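# Move green bin to two-arm edge and lay hook beside

## Task

Carry the green bin, and no other bin, over the benches to the bench edge where two of the arms are mounted. Place the hook next to that bin, lying flat on the bench with its handle sticking out past that same edge. At the end every bin must be upright, each bin's contents must still be inside it, and no bench may have shifted.

## Robot and tools

ROBOTS. Three i2rt Big YAM arms (arm1, arm2, arm3), each ending in a five-fingered right hand. Bases in the scene frame (metres, +z up, origin on the floor): arm1 at (-0.333, -0.834, 0.792), arm2 at (0.614, -0.833, 0.789), both on the low-y side, so that side is the edge with two arms; arm3 at (-0.290, 1.678, 0.786) on the far side. Each base's own +x is its forward direction. Reach is about 1.07 m from the joint1 axis. Each hand carries a fisheye wrist camera on the little-finger side; two room cameras, room_a and room_b, watch the scene.

FRAMES. Every pose is in the scene frame. The hand point sits 0.045 m ahead of the palm; its +z runs along straight fingers, +y leaves the palm face, +x crosses the palm away from the thumb. Printed hand positions may be slightly off, more so when the arm is stretched.

TOOL move. Arguments: arm1, arm2, arm3 (each optional, one object per robot) and cameras. A robot's object may hold:
- joints: absolute joint goals keyed by name. Arm joints in radians: joint1_rad -2.879..2.879 (base yaw, positive counter-clockwise seen from above), joint2_rad 0..3.141 (shoulder), joint3_rad 0..3.019 (elbow), joint4_rad -1.692..1.57 (hand pitch, positive lifts fingers), joint5_rad -1.57..1.57 (side swing, positive to the arm's right), joint6_rad -2.094..2.094 (roll). Hand keys on a unitless -1..1 scale: hand_little, hand_ring, hand_middle, hand_index, hand_thumb_bend (+1 straight/open, -1 curled/closed), hand_thumb_turn (+1 beside the palm, -1 opposite the fingers). Settings, not motions: hand_force_limit -1..1 (about 0 N at -1 up to 10 N at +1, 15 N for thumb motors) and hand_speed -0.96..1 (slow to full speed).
- target: one list of seven numbers [x, y, z, qw, qx, qy, qz], an absolute pose of the hand point in the scene frame (metres, unit quaternion), same layout as the printed hand line. The hand travels in a straight line from its current hand_target toward it. When target is used, joints may only contain hand keys.
- speed: top hand speed for target, 0.002..4.3 m/s (default 0.25); rotation is capped at twice that value in rad/s.
- min_time_s: 0.1..8 s, the minimum duration of that robot's arm joint motions.
All robots in one call start together. cameras lists names from arm1_cam_wrist, arm2_cam_wrist, arm3_cam_wrist, room_a, room_b, or "all"; [] gives none. A move with no action returns full state and all images.

TOOL wait: seconds from 0 to 10, optional cameras; commands nothing new.
TOOL zoom_image: camera name plus region [x0, y0, x1, y1] in pixels of that camera's most recent image, top-left origin, no more than 504 by 504. Wrist images are 616x616, room images 896x504.
TOOL show_instructions: no arguments; shows the reference page (a five-finger hand diagram).
TOOL finished_scene: optional scene=1; ends the scene permanently, so the goal must already hold with the robots idle.

RESULTS. Each robot reports joint_positions (arm joints, then hand keys and the two settings), joint velocities in rad/s ("within noise" means at rest), joint torques, the hand pose and hand_target, hand_stopped_by (six words for little, ring, middle, index, thumb_bend, thumb_turn: moving, target, force, stalled, fault) and per-motor loads in N (positive means pushed open). The move line names robots that received commands; "as last shown" marks an idle robot whose status is "not commanded". Status words: off_target (resting away from goal, not a stop), time_out (a joint failed to finish; on_its_own shows what it still pushes toward), not_followed, "joint command not followed" or "pose unreachable" (a safety check held the arm back; hand keys still run). MOTOR HOT warns of overheating; OVER-TEMPERATURE FAULT means the arm went limp for a while, and keys marked limit_stop_at_motor_heat need resending. If a call is refused or a stop blocks it, later motion calls in the same reply are skipped.

BEHAVIOUR. Hand paths do not avoid obstacles or other arms, may lag, overshoot or exceed speed near full stretch. Joint-only moves let each joint go at its own rate and can sweep wide. A fast, stretched arm can overshoot by roughly 30 degrees. The arm keeps pushing after contact. Each finger motor starts only when its own target changes by at least 0.002, stops on arrival or when load reaches hand_force_limit, then locks. To grip harder, raise the limit and send a more-closed target; to release, send a more-open one. For a gentle grasp use hand_speed -0.94 or lower. At start the limit is 0 and hand_speed -0.8 (a full finger stroke takes about 3.6 s, thumb turn about 5 s, bend about 7 s). A thumb opposed to the fingers wraps objects about 0.035-0.065 m thick; handles down to about 0.025 m can be held. A wrist bracket on the little-finger side can collide with things.

AVOID. Knocking anything off the work area or to the floor ends the scene. Robots must never squeeze each other, including closing fingers on another hand. Avoid dropping or releasing moving parts, slamming, tipping bins, spilling their contents, shoving the benches, overloading fingers, and long stretched holds that heat motors. Loose objects may occasionally get nudged by outside pushes.

Each tool is called by a JSON object that holds its "api" and its "payload".

Reference images:

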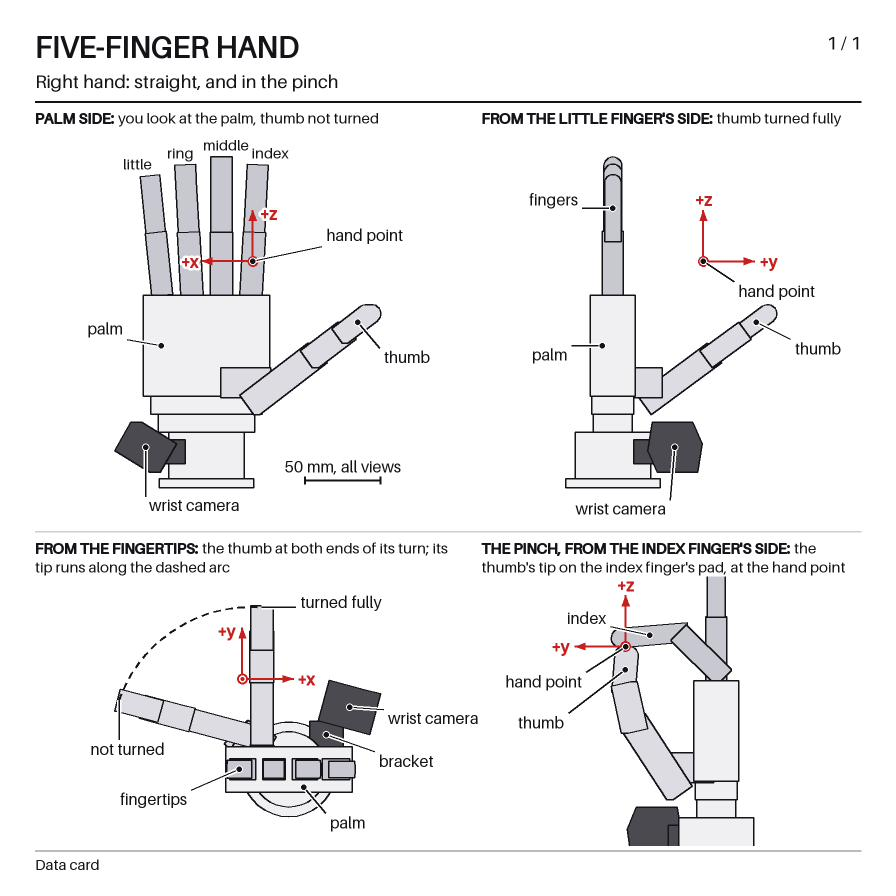

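## Session

{"api": "move", "payload": {}}

Scene clock: 0.00 s.
Joint torques (N m): no reading
Heat: arm1: hottest joint5_rad 26 °C; arm2: hottest joint1_rad 29 °C; arm3: hottest joint2_rad 28 °C.
Joint velocities: within noise
arm1.joint_positions: joint1_rad=+0.000 joint2_rad=+0.639 joint3_rad=+1.454 joint4_rad=-1.212 joint5_rad=-0.036 joint6_rad=-0.807 hand_little=+1.000 hand_ring=+1.000 hand_middle=+1.000 hand_index=+1.000 hand_thumb_turn=+1.000 hand_thumb_bend=+1.000 hand_force_limit=+0.000 hand_speed=-0.800
arm1.joint_status: not commanded
arm1.hand_stopped_by: target,target,target,target,target,target
arm1.little_load_n: 0.0
arm1.ring_load_n: 0.0
arm1.middle_load_n: 0.0
arm1.index_load_n: 0.0
arm1.thumb_bend_load_n: 0.0
arm1.thumb_turn_load_n: 0.0
arm1.hand: x=-0.2978 y=-0.5948 z=+1.3190 quat_wxyz=(-0.504, +0.776, +0.300, +0.233) (m; scene frame)
arm1.hand_target: x=-0.2980 y=-0.5957 z=+1.3309 quat_wxyz=(-0.515, +0.768, +0.297, +0.238) (m; scene frame)
arm1.hand_status: not commanded
arm2.joint_positions: joint1_rad=-0.703 joint2_rad=+0.620 joint3_rad=+1.332 joint4_rad=-1.334 joint5_rad=-0.165 joint6_rad=-0.984 hand_little=+1.000 hand_ring=+1.000 hand_middle=+1.000 hand_index=+1.000 hand_thumb_turn=+1.000 hand_thumb_bend=+1.000 hand_force_limit=+0.000 hand_speed=-0.800
arm2.joint_status: not commanded
arm2.hand_stopped_by: target,target,target,target,target,target
arm2.little_load_n: 0.0
arm2.ring_load_n: 0.0
arm2.middle_load_n: 0.0
arm2.index_load_n: 0.0
arm2.thumb_bend_load_n: 0.0
arm2.thumb_turn_load_n: 0.0
arm2.hand: x=+0.7903 y=-0.6836 z=+1.2366 quat_wxyz=(-0.328, +0.885, +0.088, +0.319) (m; scene frame)
arm2.hand_target: x=+0.7900 y=-0.6839 z=+1.2437 quat_wxyz=(-0.332, +0.881, +0.089, +0.325) (m; scene frame)
arm2.hand_status: not commanded
arm3.joint_positions: joint1_rad=+0.442 joint2_rad=+0.595 joint3_rad=+1.318 joint4_rad=-1.630 joint5_rad=+0.014 joint6_rad=-1.336 hand_little=+1.000 hand_ring=+1.000 hand_middle=+1.000 hand_index=+1.000 hand_thumb_turn=+1.000 hand_thumb_bend=+1.000 hand_force_limit=+0.000 hand_speed=-0.800
arm3.joint_status: not commanded
arm3.hand_stopped_by: target,target,target,target,target,target
arm3.little_load_n: 0.0
arm3.ring_load_n: 0.0
arm3.middle_load_n: 0.0
arm3.index_load_n: 0.0
arm3.thumb_bend_load_n: 0.0
arm3.thumb_turn_load_n: 0.0
arm3.hand: x=-0.3022 y=+1.5081 z=+1.2006 quat_wxyz=(+0.176, +0.672, -0.665, +0.277) (m; scene frame)
arm3.hand_target: x=-0.3021 y=+1.5080 z=+1.2077 quat_wxyz=(+0.181, +0.669, -0.662, +0.284) (m; scene frame)
arm3.hand_status: not commanded
pictures: arm1_cam_wrist, arm2_cam_wrist, arm3_cam_wrist, room_a, room_b

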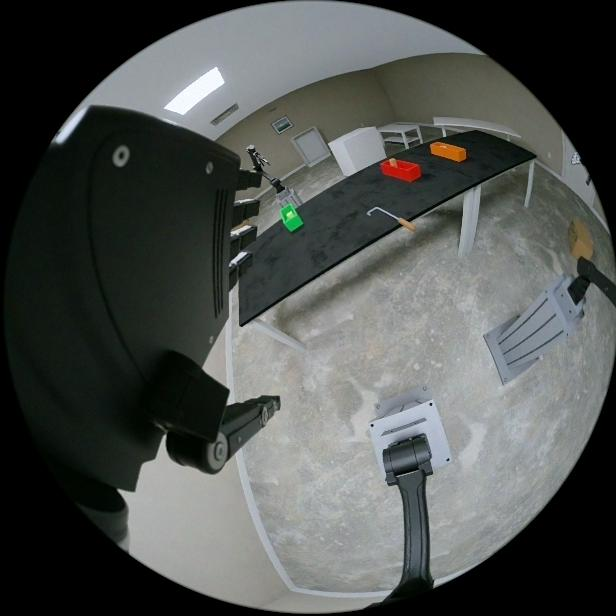

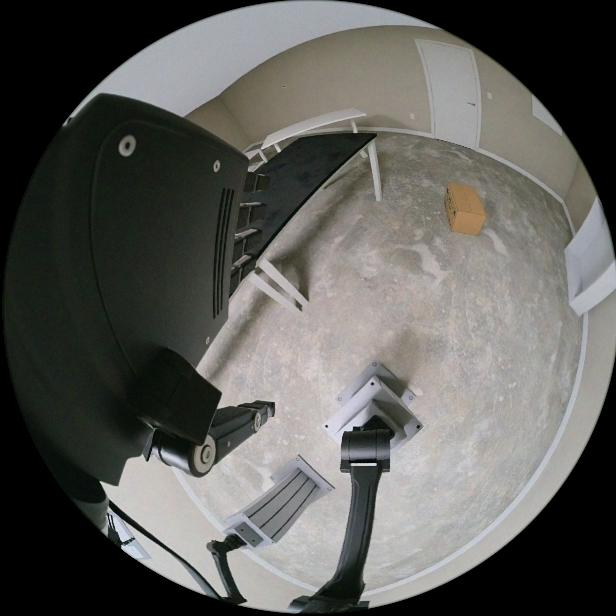

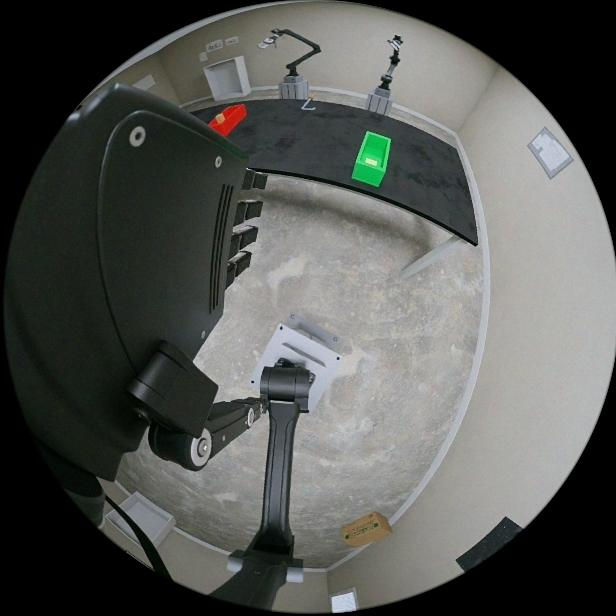

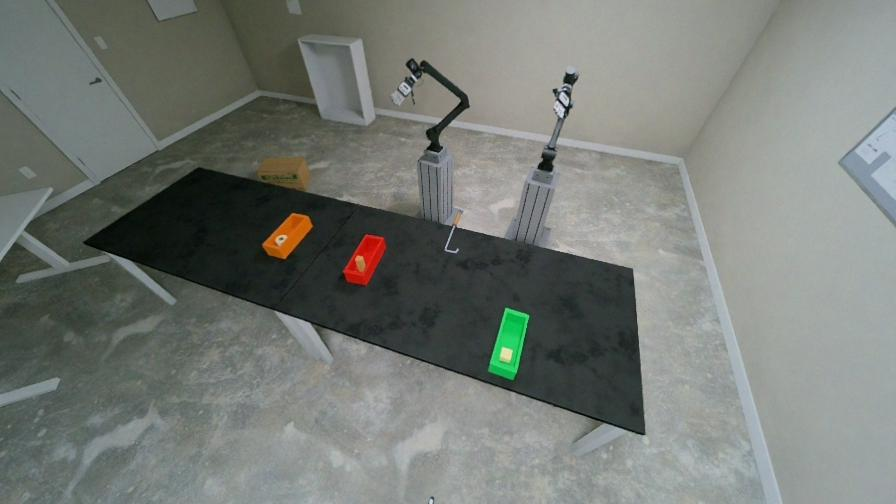

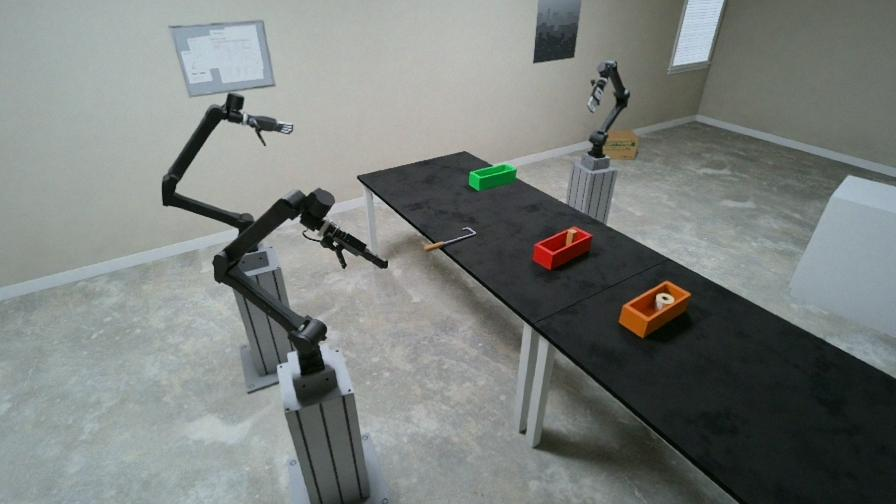

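{"api": "zoom_image", "payload": {"camera": "room_a", "region": [400, 180, 660, 440]}}

{"api": "zoom_image", "payload": {"camera": "arm3_cam_wrist", "region": [180, 20, 500, 260]}}

{"api": "zoom_image", "payload": {"camera": "arm1_cam_wrist", "region": [220, 100, 560, 440]}}

{"api": "zoom_image", "payload": {"camera": "room_b", "region": [350, 120, 700, 360]}}

Scaled by 1.938 from the camera's image (finer frame: 1280x720).

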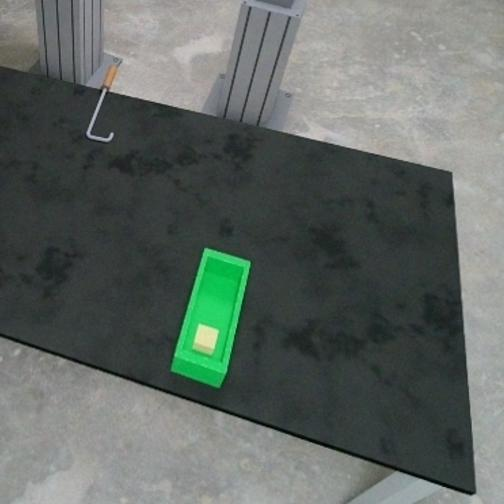

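Scaled by 1.575 from the camera's image (finer frame: 880x880).

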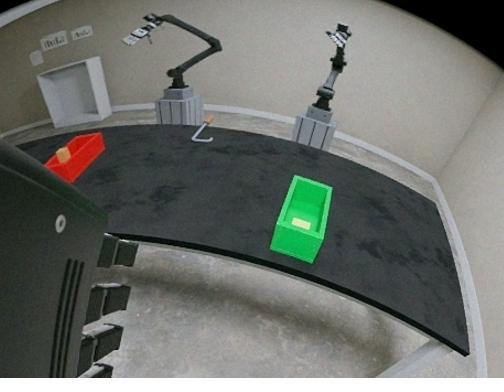

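Scaled by 1.482 from the camera's image (finer frame: 880x880).

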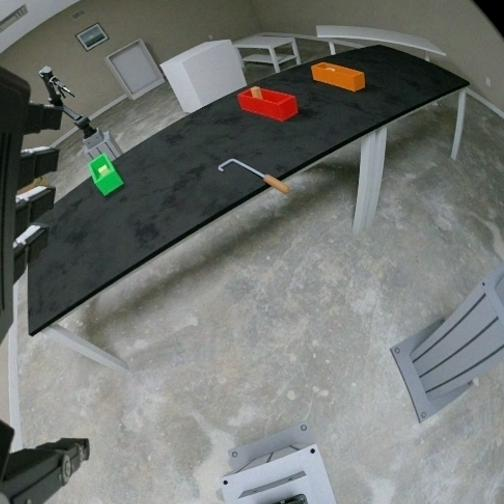

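Scaled by 1.440 from the camera's image (finer frame: 1280x720).

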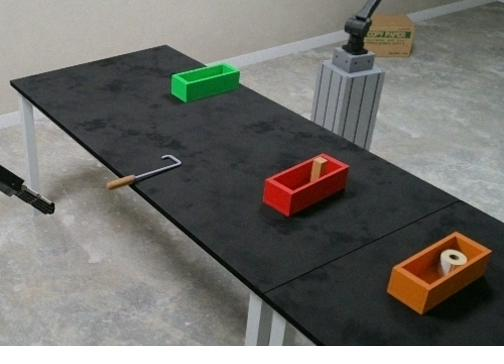

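{"api": "zoom_image", "payload": {"camera": "arm1_cam_wrist", "region": [350, 180, 440, 250]}}

{"api": "zoom_image", "payload": {"camera": "room_a", "region": [420, 190, 500, 270]}}

{"api": "zoom_image", "payload": {"camera": "room_b", "region": [400, 210, 500, 270]}}

{"api": "zoom_image", "payload": {"camera": "arm3_cam_wrist", "region": [320, 100, 440, 220]}}

Scaled by 5.600 from the camera's image (finer frame: 880x880).

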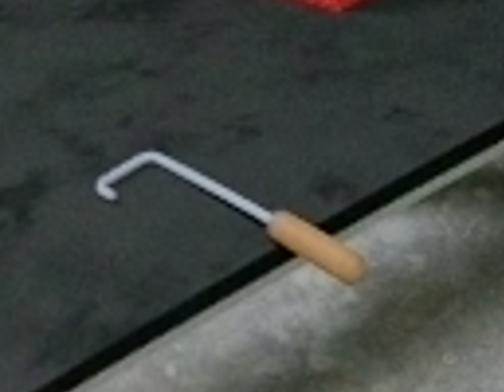

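Scaled by 6.300 from the camera's image (finer frame: 1280x720).

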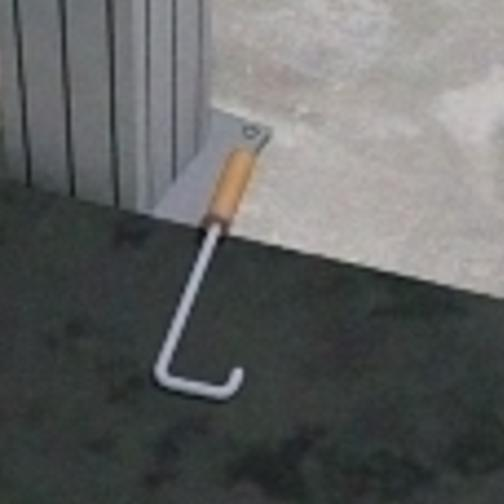

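Scaled by 5.040 from the camera's image (finer frame: 1280x720).

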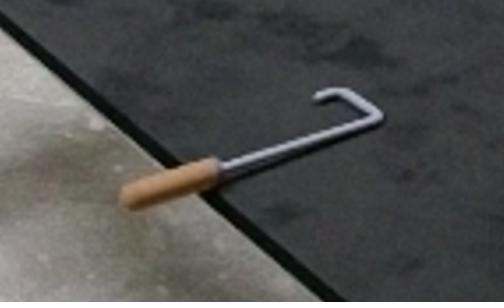

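Scaled by 4.200 from the camera's image (finer frame: 880x880).

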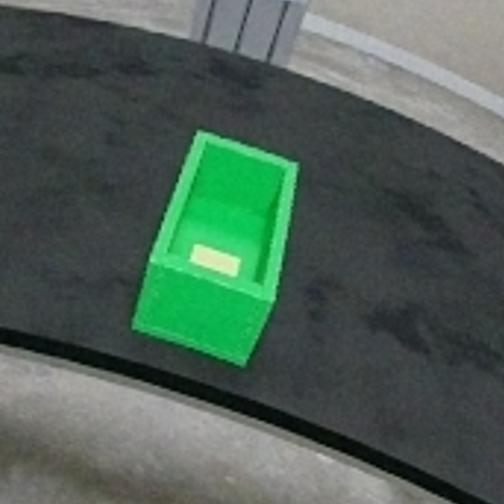

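{"api": "move", "payload": {"arm1": {"target": [0.15, -0.12, 1.0, 0.6124, -0.6124, 0.3536, -0.3536], "speed": 0.3}, "arm3": {"target": [-0.35, 1.02, 1.0, 0.0, 0.0, 0.7071, -0.7071], "speed": 0.3}, "cameras": ["arm1_cam_wrist", "arm3_cam_wrist", "room_a", "room_b"]}}

Scene clock: 249.90 s.
Joint torques (N m): arm1=[-0.5 -19.08 12.7 1.57 0.16 0.02] | arm2=[-0.62 0.15 10.18 1.83 -0.09 0.02] | arm3=[0.91 -13.45 10.45 2.88 0.07 0.06]
Heat: arm1: hottest joint3_rad 32 °C; arm2: hottest joint3_rad 36 °C; arm3: hottest joint3_rad 36 °C.
move: arm1 off_target; arm3 off_target
Joint velocities: within noise
arm1.joint_positions: joint1_rad=-0.397 joint2_rad=+2.065 joint3_rad=+1.555 joint4_rad=+0.453 joint5_rad=+0.532 joint6_rad=-0.002 hand_little=+1.000 hand_ring=+1.000 hand_middle=+1.000 hand_index=+1.000 hand_thumb_turn=+1.000 hand_thumb_bend=+1.000 hand_force_limit=+0.000 hand_speed=-0.800
arm1.joint_status: not commanded
arm1.hand_stopped_by: target,target,target,target,target,target
arm1.little_load_n: 0.0
arm1.ring_load_n: 0.0
arm1.middle_load_n: 0.0
arm1.index_load_n: 0.0
arm1.thumb_bend_load_n: 0.0
arm1.thumb_turn_load_n: 0.0
arm1.hand: x=+0.1327 y=-0.1232 z=+0.9687 quat_wxyz=(-0.598, +0.634, -0.344, +0.351)
arm1.hand_target: x=+0.1488 y=-0.1217 z=+1.0001 quat_wxyz=(-0.612, +0.612, -0.353, +0.354)
arm1.hand_status: off_target (0.036 m and 3.2 deg from the pose sent, 0.726 m and 81.1 deg at the start)
arm2: as last shown
arm3.joint_positions: joint1_rad=-0.011 joint2_rad=+1.581 joint3_rad=+0.889 joint4_rad=+0.641 joint5_rad=-0.196 joint6_rad=-0.009 hand_little=+1.000 hand_ring=+1.000 hand_middle=+1.000 hand_index=+1.000 hand_thumb_turn=+1.000 hand_thumb_bend=+1.000 hand_force_limit=+0.000 hand_speed=-0.800
arm3.joint_status: not commanded
arm3.hand_stopped_by: target,target,target,target,target,target
arm3.little_load_n: 0.0
arm3.ring_load_n: 0.0
arm3.middle_load_n: 0.0
arm3.index_load_n: 0.0
arm3.thumb_bend_load_n: 0.0
arm3.thumb_turn_load_n: 0.0
arm3.hand: x=-0.3544 y=+1.0351 z=+0.9795 quat_wxyz=(+0.003, -0.002, -0.723, +0.691)
arm3.hand_target: x=-0.3498 y=+1.0214 z=+1.0001 quat_wxyz=(+0.000, +0.000, -0.707, +0.707)
arm3.hand_status: off_target (0.026 m and 2.7 deg from the pose sent, 0.530 m and 96.6 deg at the start)

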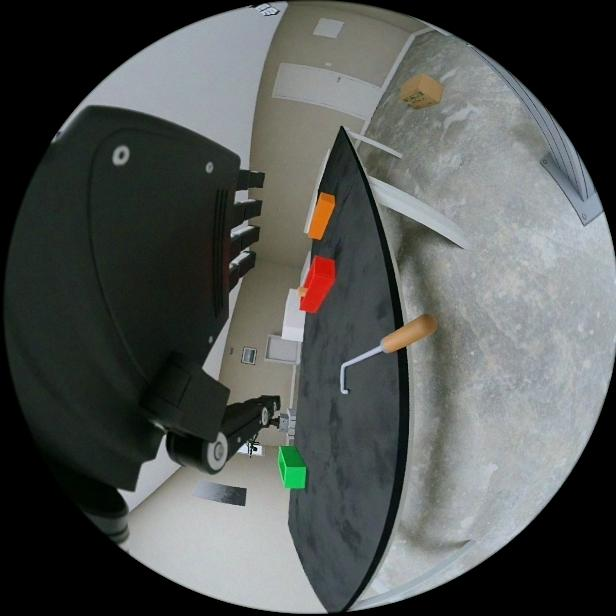

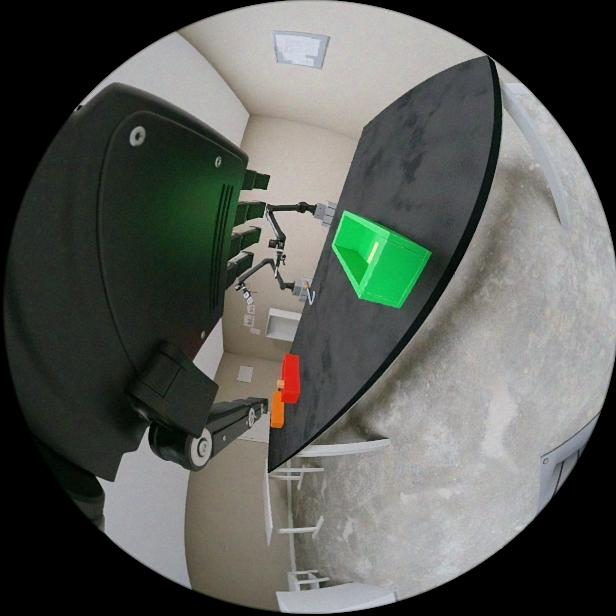

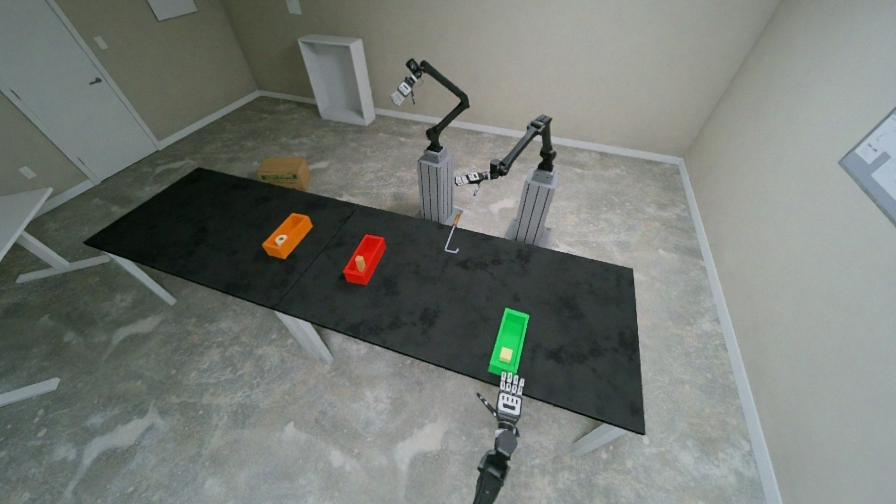

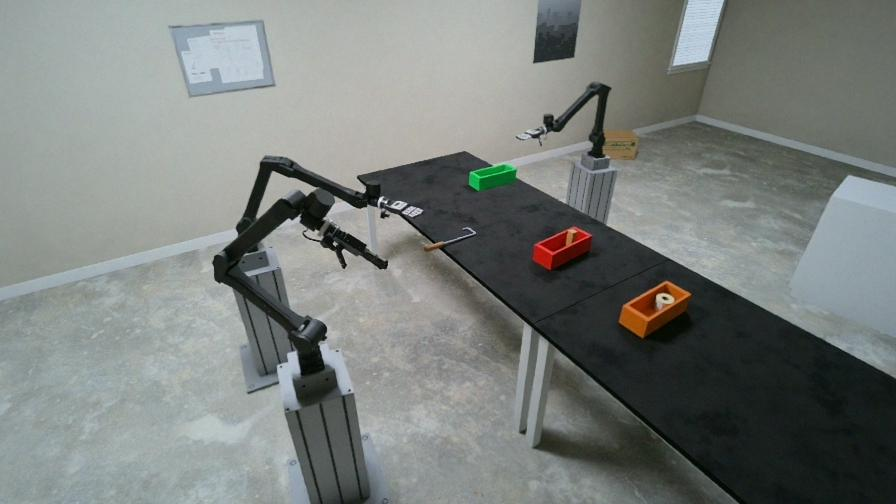

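{"api": "zoom_image", "payload": {"camera": "arm1_cam_wrist", "region": [320, 290, 460, 410]}}

{"api": "zoom_image", "payload": {"camera": "arm3_cam_wrist", "region": [320, 190, 460, 330]}}

Scaled by 3.600 from the camera's image (finer frame: 880x880).

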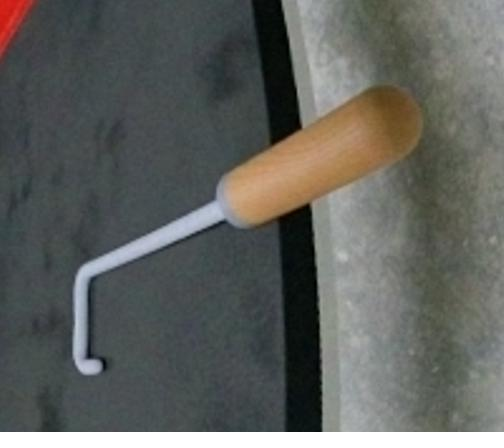

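Scaled by 3.600 from the camera's image (finer frame: 880x880).

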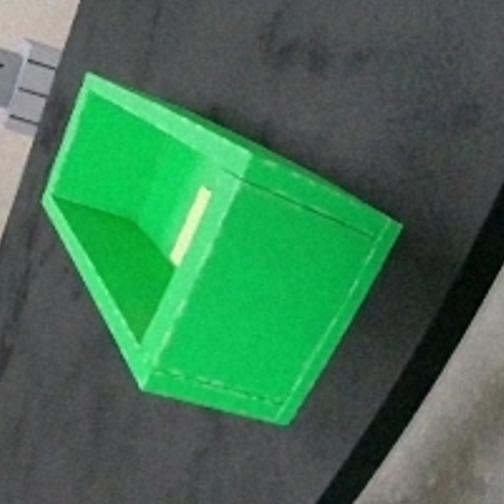

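{"api": "zoom_image", "payload": {"camera": "arm1_cam_wrist", "region": [230, 370, 350, 490]}}

{"api": "zoom_image", "payload": {"camera": "arm1_cam_wrist", "region": [420, 0, 616, 260]}}

Scaled by 4.200 from the camera's image (finer frame: 880x880).

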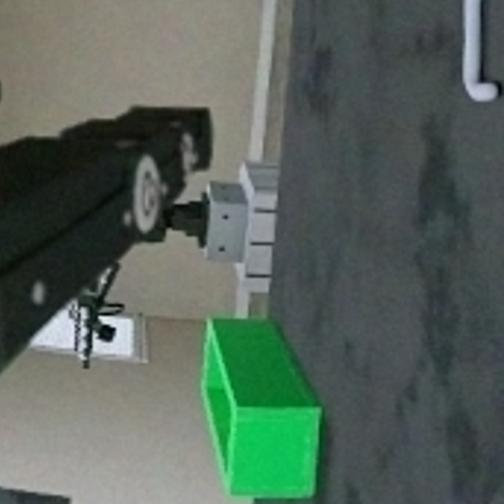

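Scaled by 1.938 from the camera's image (finer frame: 880x880).

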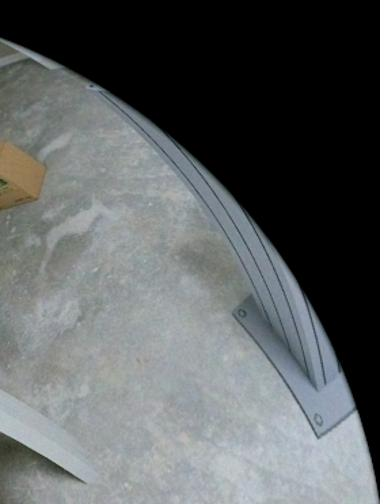

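{"api": "zoom_image", "payload": {"camera": "arm1_cam_wrist", "region": [200, 150, 300, 300]}}

{"api": "zoom_image", "payload": {"camera": "arm1_cam_wrist", "region": [100, 330, 300, 500]}}

Scaled by 3.360 from the camera's image (finer frame: 880x880).

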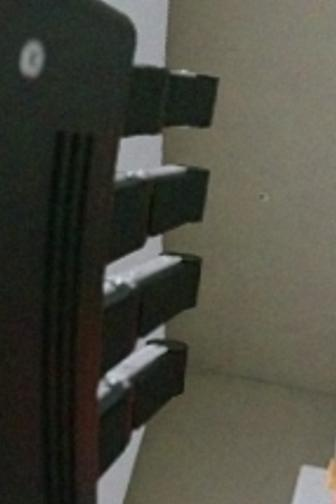

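Scaled by 2.520 from the camera's image (finer frame: 880x880).

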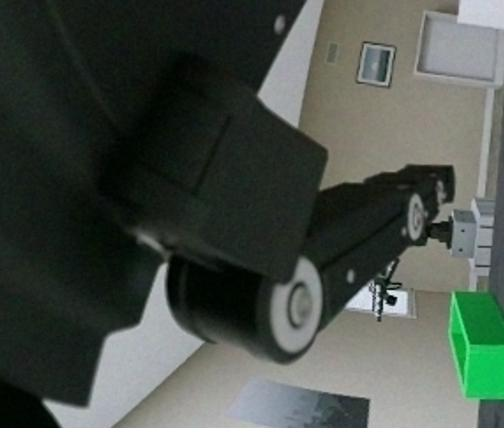

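{"api": "zoom_image", "payload": {"camera": "room_a", "region": [430, 290, 570, 430]}}

{"api": "zoom_image", "payload": {"camera": "room_b", "region": [350, 150, 500, 270]}}

{"api": "zoom_image", "payload": {"camera": "room_a", "region": [420, 90, 600, 270]}}

Scaled by 3.600 from the camera's image (finer frame: 1280x720).

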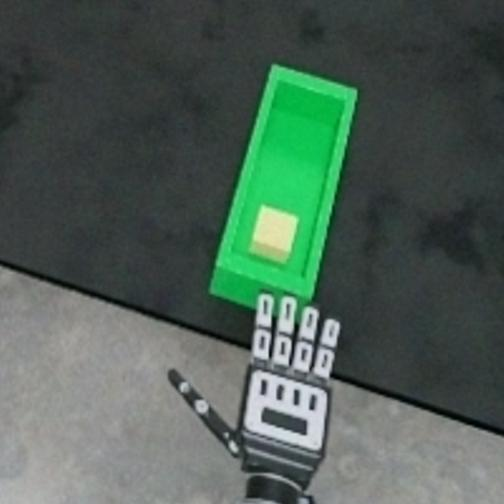

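Scaled by 3.360 from the camera's image (finer frame: 1280x720).

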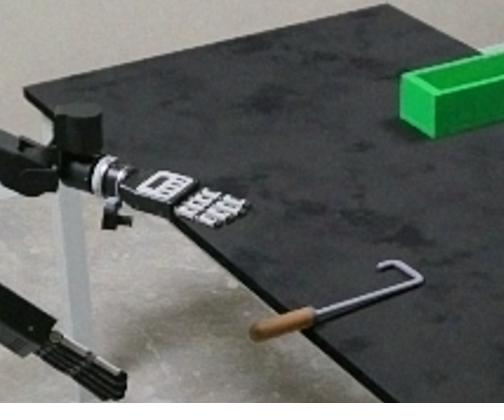

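Scaled by 2.800 from the camera's image (finer frame: 1280x720).

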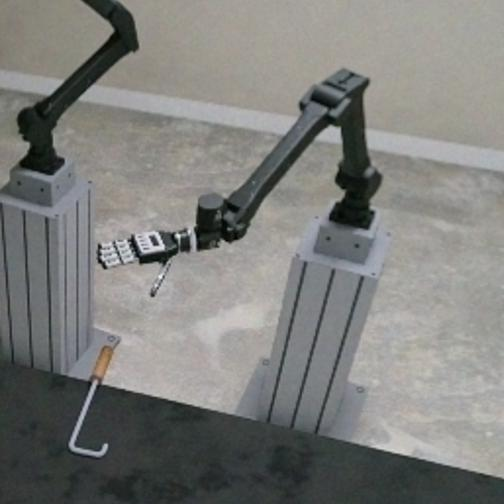

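{"api": "move", "payload": {"arm1": {"target": [0.205, 0.035, 0.905, 0.5854, -0.5507, 0.4246, -0.4174], "speed": 0.25, "joints": {"hand_thumb_turn": -1.0, "hand_speed": -0.4}}, "arm3": {"target": [-0.31, 1.01, 0.885, 0.016, 0.0, 0.7071, -0.7071], "speed": 0.25, "joints": {"hand_little": 0.0, "hand_ring": 0.0, "hand_middle": 0.0, "hand_index": 0.0, "hand_speed": -0.4}}, "cameras": ["arm1_cam_wrist", "arm3_cam_wrist", "room_a", "room_b"]}}

Scene clock: 431.83 s.
Joint torques (N m): arm1=[0.91 -25.82 13.72 1.31 0.12 -0.08] | arm2=[-0.67 0.03 10.17 1.83 -0.1 0.03] | arm3=[1.55 -15.09 5.93 2.89 0.06 0.03]
Heat: arm1: hottest joint3_rad 42 °C; arm2: hottest joint3_rad 38 °C; arm3: hottest joint3_rad 47 °C.
move: arm1 off_target; arm3 done
Joint velocities: within noise
arm1.joint_positions: joint1_rad=-0.342 joint2_rad=+2.832 joint3_rad=+2.715 joint4_rad=+0.107 joint5_rad=+0.838 joint6_rad=+0.002 hand_little=+1.000 hand_ring=+1.000 hand_middle=+1.000 hand_index=+1.000 hand_thumb_turn=-1.000 hand_thumb_bend=+1.000 hand_force_limit=+0.000 hand_speed=-0.400
arm1.joint_status: all done
arm1.hand_stopped_by: target,target,target,target,target,target
arm1.little_load_n: 0.0
arm1.ring_load_n: 0.0
arm1.middle_load_n: 0.0
arm1.index_load_n: 0.0
arm1.thumb_bend_load_n: 0.0
arm1.thumb_turn_load_n: 0.0
arm1.hand: x=+0.2092 y=+0.0254 z=+0.8735 quat_wxyz=(-0.567, +0.568, -0.420, +0.424)
arm1.hand_target: x=+0.2041 y=+0.0333 z=+0.9050 quat_wxyz=(-0.586, +0.551, -0.424, +0.417)
arm1.hand_status: off_target (0.033 m and 3.0 deg from the pose sent, 0.185 m and 15.3 deg at the start)
arm2: as last shown
arm3.joint_positions: joint1_rad=+0.067 joint2_rad=+1.844 joint3_rad=+0.869 joint4_rad=+0.963 joint5_rad=-0.143 joint6_rad=+0.014 hand_little=+0.000 hand_ring=+0.000 hand_middle=+0.000 hand_index=+0.000 hand_thumb_turn=+1.000 hand_thumb_bend=+1.000 hand_force_limit=+0.000 hand_speed=-0.400
arm3.joint_status: all done
arm3.hand_stopped_by: target,target,target,target,target,target
arm3.little_load_n: 0.0
arm3.ring_load_n: 0.0
arm3.middle_load_n: 0.0
arm3.index_load_n: 0.0
arm3.thumb_bend_load_n: 0.0
arm3.thumb_turn_load_n: 0.0
arm3.hand: x=-0.3157 y=+1.0110 z=+0.8859 quat_wxyz=(-0.011, +0.001, -0.710, +0.704)
arm3.hand_target: x=-0.3100 y=+1.0100 z=+0.8851 quat_wxyz=(-0.016, +0.000, -0.707, +0.707)
arm3.hand_status: done (0.006 m and 0.8 deg from the pose sent, 0.107 m and 3.4 deg at the start)

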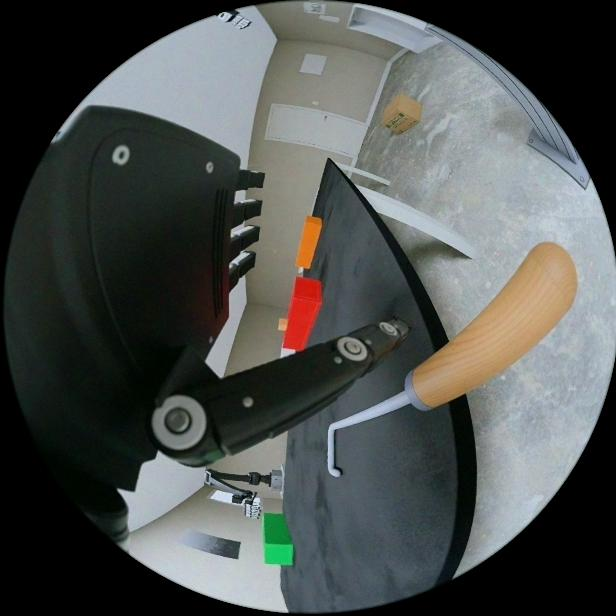

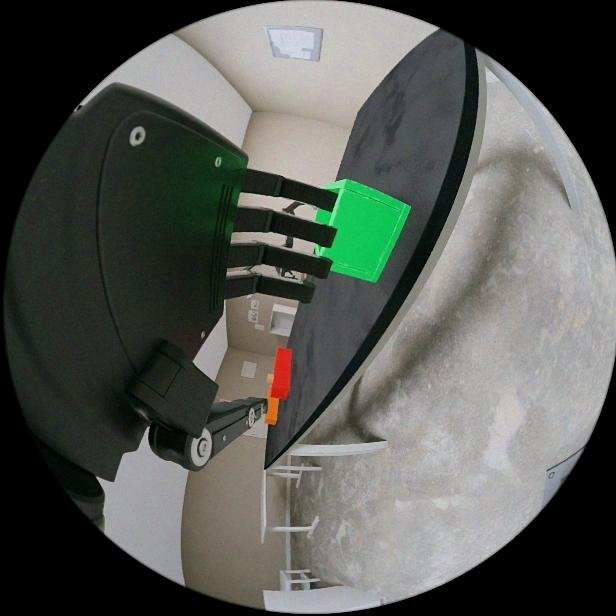

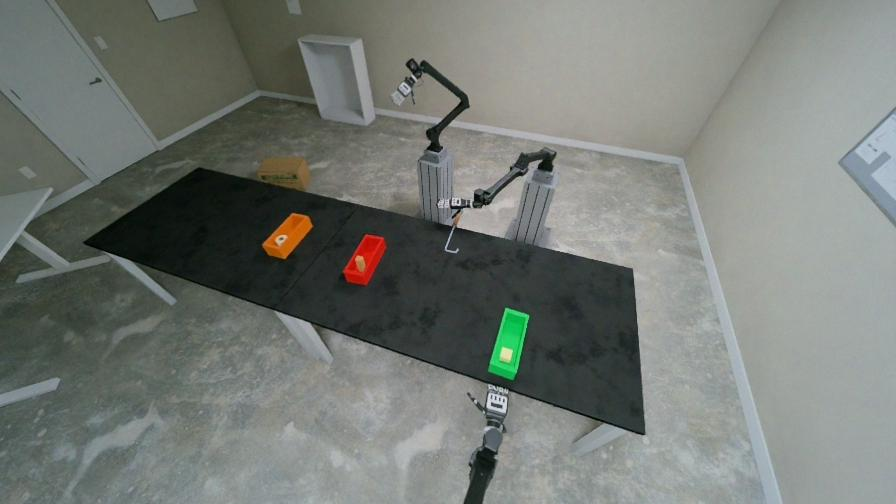

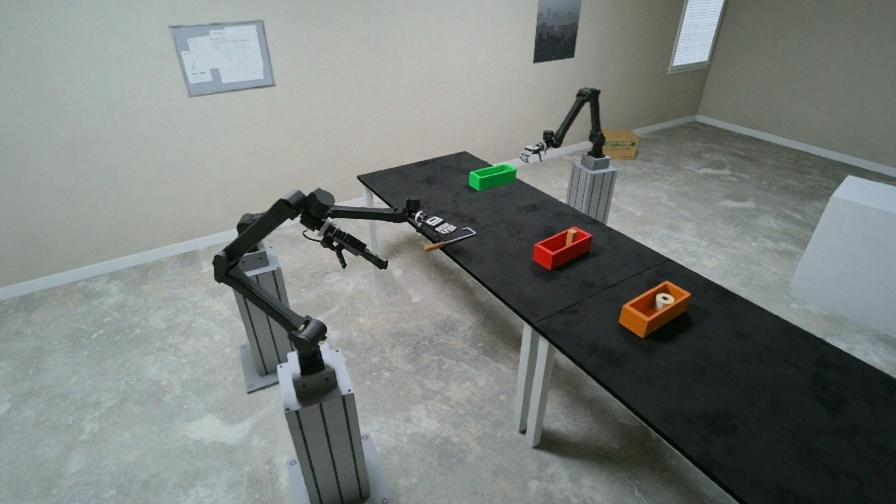

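{"api": "zoom_image", "payload": {"camera": "arm1_cam_wrist", "region": [310, 230, 590, 510]}}

{"api": "zoom_image", "payload": {"camera": "arm3_cam_wrist", "region": [220, 150, 460, 390]}}

{"api": "zoom_image", "payload": {"camera": "room_b", "region": [380, 180, 500, 270]}}

{"api": "zoom_image", "payload": {"camera": "room_a", "region": [420, 180, 500, 260]}}

{"api": "zoom_image", "payload": {"camera": "room_a", "region": [440, 290, 560, 440]}}

Scaled by 1.800 from the camera's image (finer frame: 880x880).

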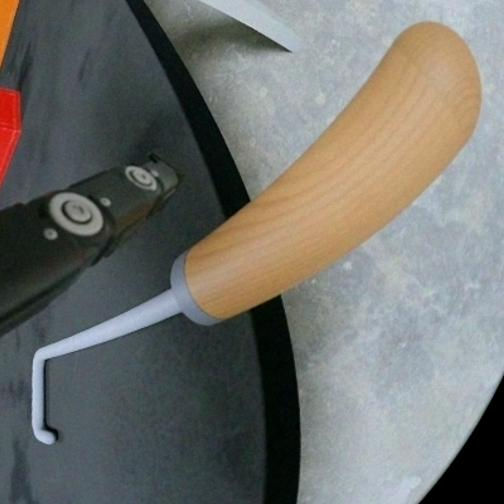

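Scaled by 2.100 from the camera's image (finer frame: 880x880).

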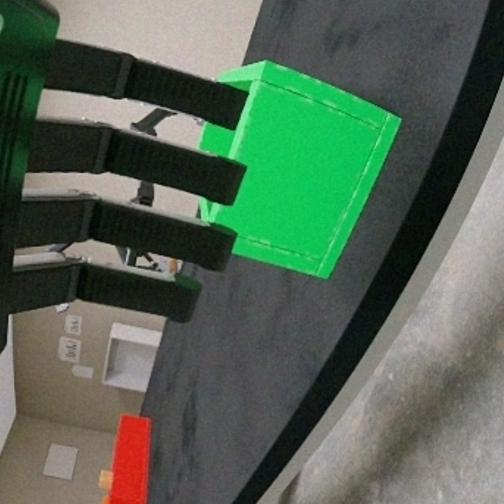

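Scaled by 4.200 from the camera's image (finer frame: 1280x720).

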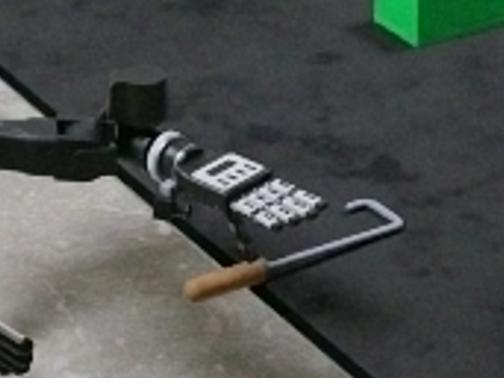

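Scaled by 6.300 from the camera's image (finer frame: 1280x720).

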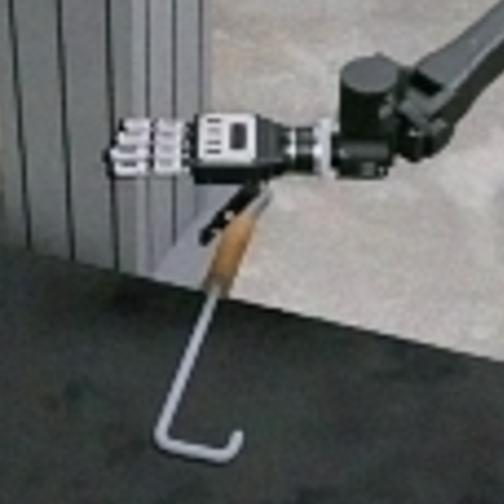

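Scaled by 3.360 from the camera's image (finer frame: 1280x720).

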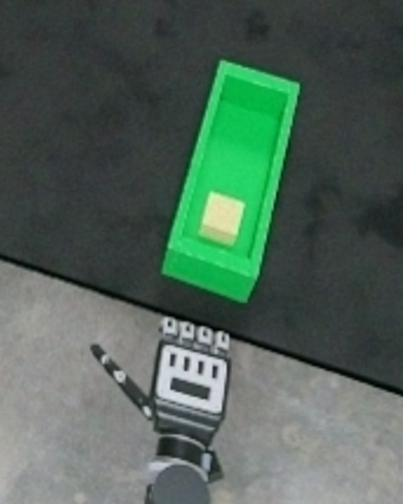

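{"api": "move", "payload": {"arm1": {"target": [0.158, 0.009, 0.906, 0.5255, -0.4928, 0.4974, -0.4841], "speed": 0.2}, "cameras": ["arm1_cam_wrist", "room_a", "room_b"]}}

{"api": "zoom_image", "payload": {"camera": "arm1_cam_wrist", "region": [310, 230, 590, 510]}}

{"api": "zoom_image", "payload": {"camera": "room_b", "region": [380, 180, 500, 270]}}

{"api": "zoom_image", "payload": {"camera": "room_a", "region": [420, 180, 500, 260]}}

Scene clock: 531.30 s.
Joint torques (N m): arm1=[0.32 -28.4 9.84 1.66 0.11 -0.03] | arm2=[-0.56 -0.03 10.21 1.8 -0.09 0.01] | arm3=[0.97 -15.68 5.97 2.74 0.11 0.01]
Heat: arm1: hottest joint3_rad 44 °C; arm2: hottest joint3_rad 38 °C; arm3: hottest joint3_rad 35 °C.
move: arm1 off_target
Joint velocities: within noise
arm1.joint_positions: joint1_rad=-0.257 joint2_rad=+2.832 joint3_rad=+2.715 joint4_rad=+0.105 joint5_rad=+1.176 joint6_rad=+0.008 hand_little=+1.000 hand_ring=+1.000 hand_middle=+1.000 hand_index=+1.000 hand_thumb_turn=-1.000 hand_thumb_bend=+1.000 hand_force_limit=+0.000 hand_speed=-0.400
arm1.joint_status: not commanded
arm1.hand_stopped_by: target,target,target,target,target,target
arm1.little_load_n: -0.5
arm1.ring_load_n: 0.0
arm1.middle_load_n: 0.0
arm1.index_load_n: 0.0
arm1.thumb_bend_load_n: 0.0
arm1.thumb_turn_load_n: 0.0
arm1.hand: x=+0.1578 y=+0.0070 z=+0.8735 quat_wxyz=(-0.511, +0.508, -0.489, +0.491)
arm1.hand_target: x=+0.1578 y=+0.0088 z=+0.9057 quat_wxyz=(-0.525, +0.493, -0.497, +0.484)
arm1.hand_status: off_target (0.033 m and 2.7 deg from the pose sent, 0.063 m and 14.9 deg at the start)
arm2, arm3: as last shown
arm3.middle_load_n: -0.5
arm3.thumb_turn_load_n: -0.5

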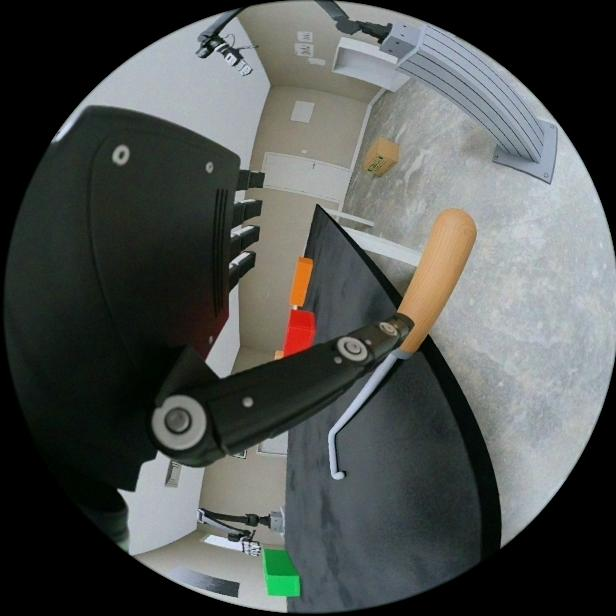

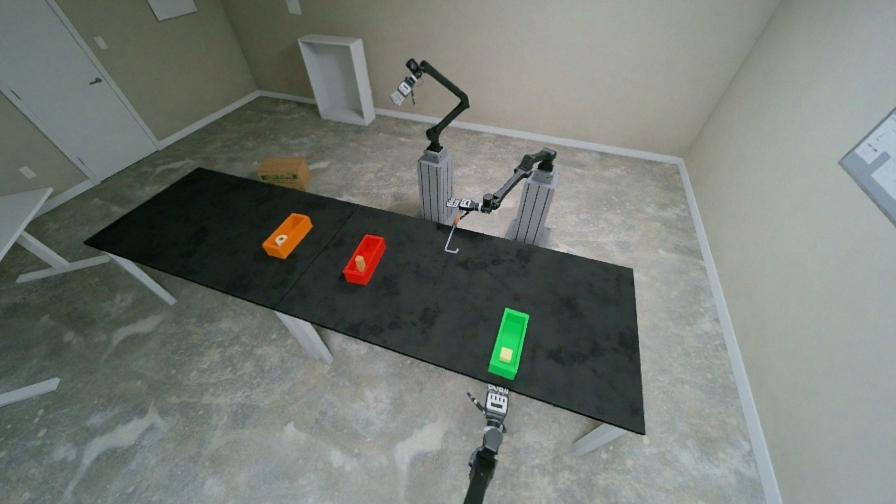

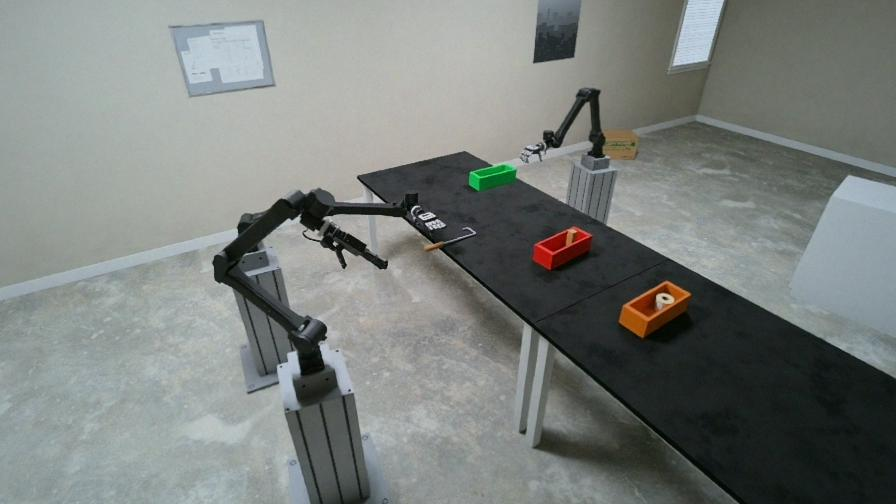

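Scaled by 1.800 from the camera's image (finer frame: 880x880).

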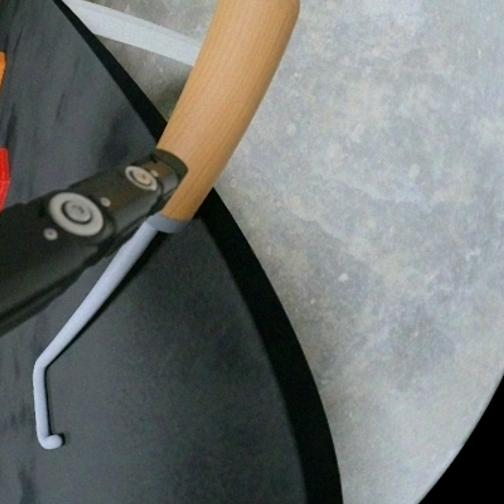

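Scaled by 4.200 from the camera's image (finer frame: 1280x720).

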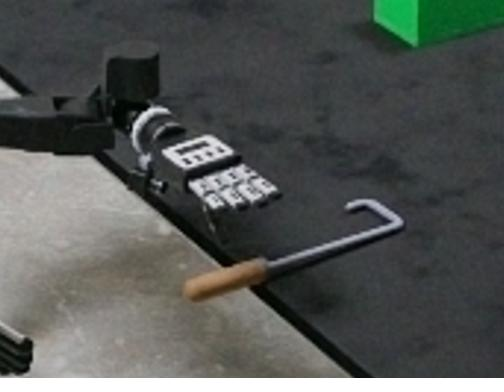

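Scaled by 6.300 from the camera's image (finer frame: 1280x720).

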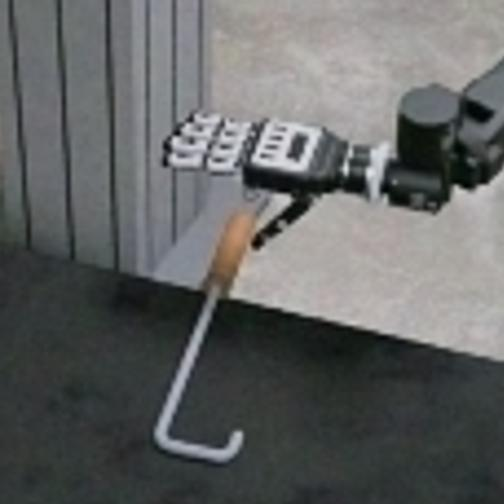

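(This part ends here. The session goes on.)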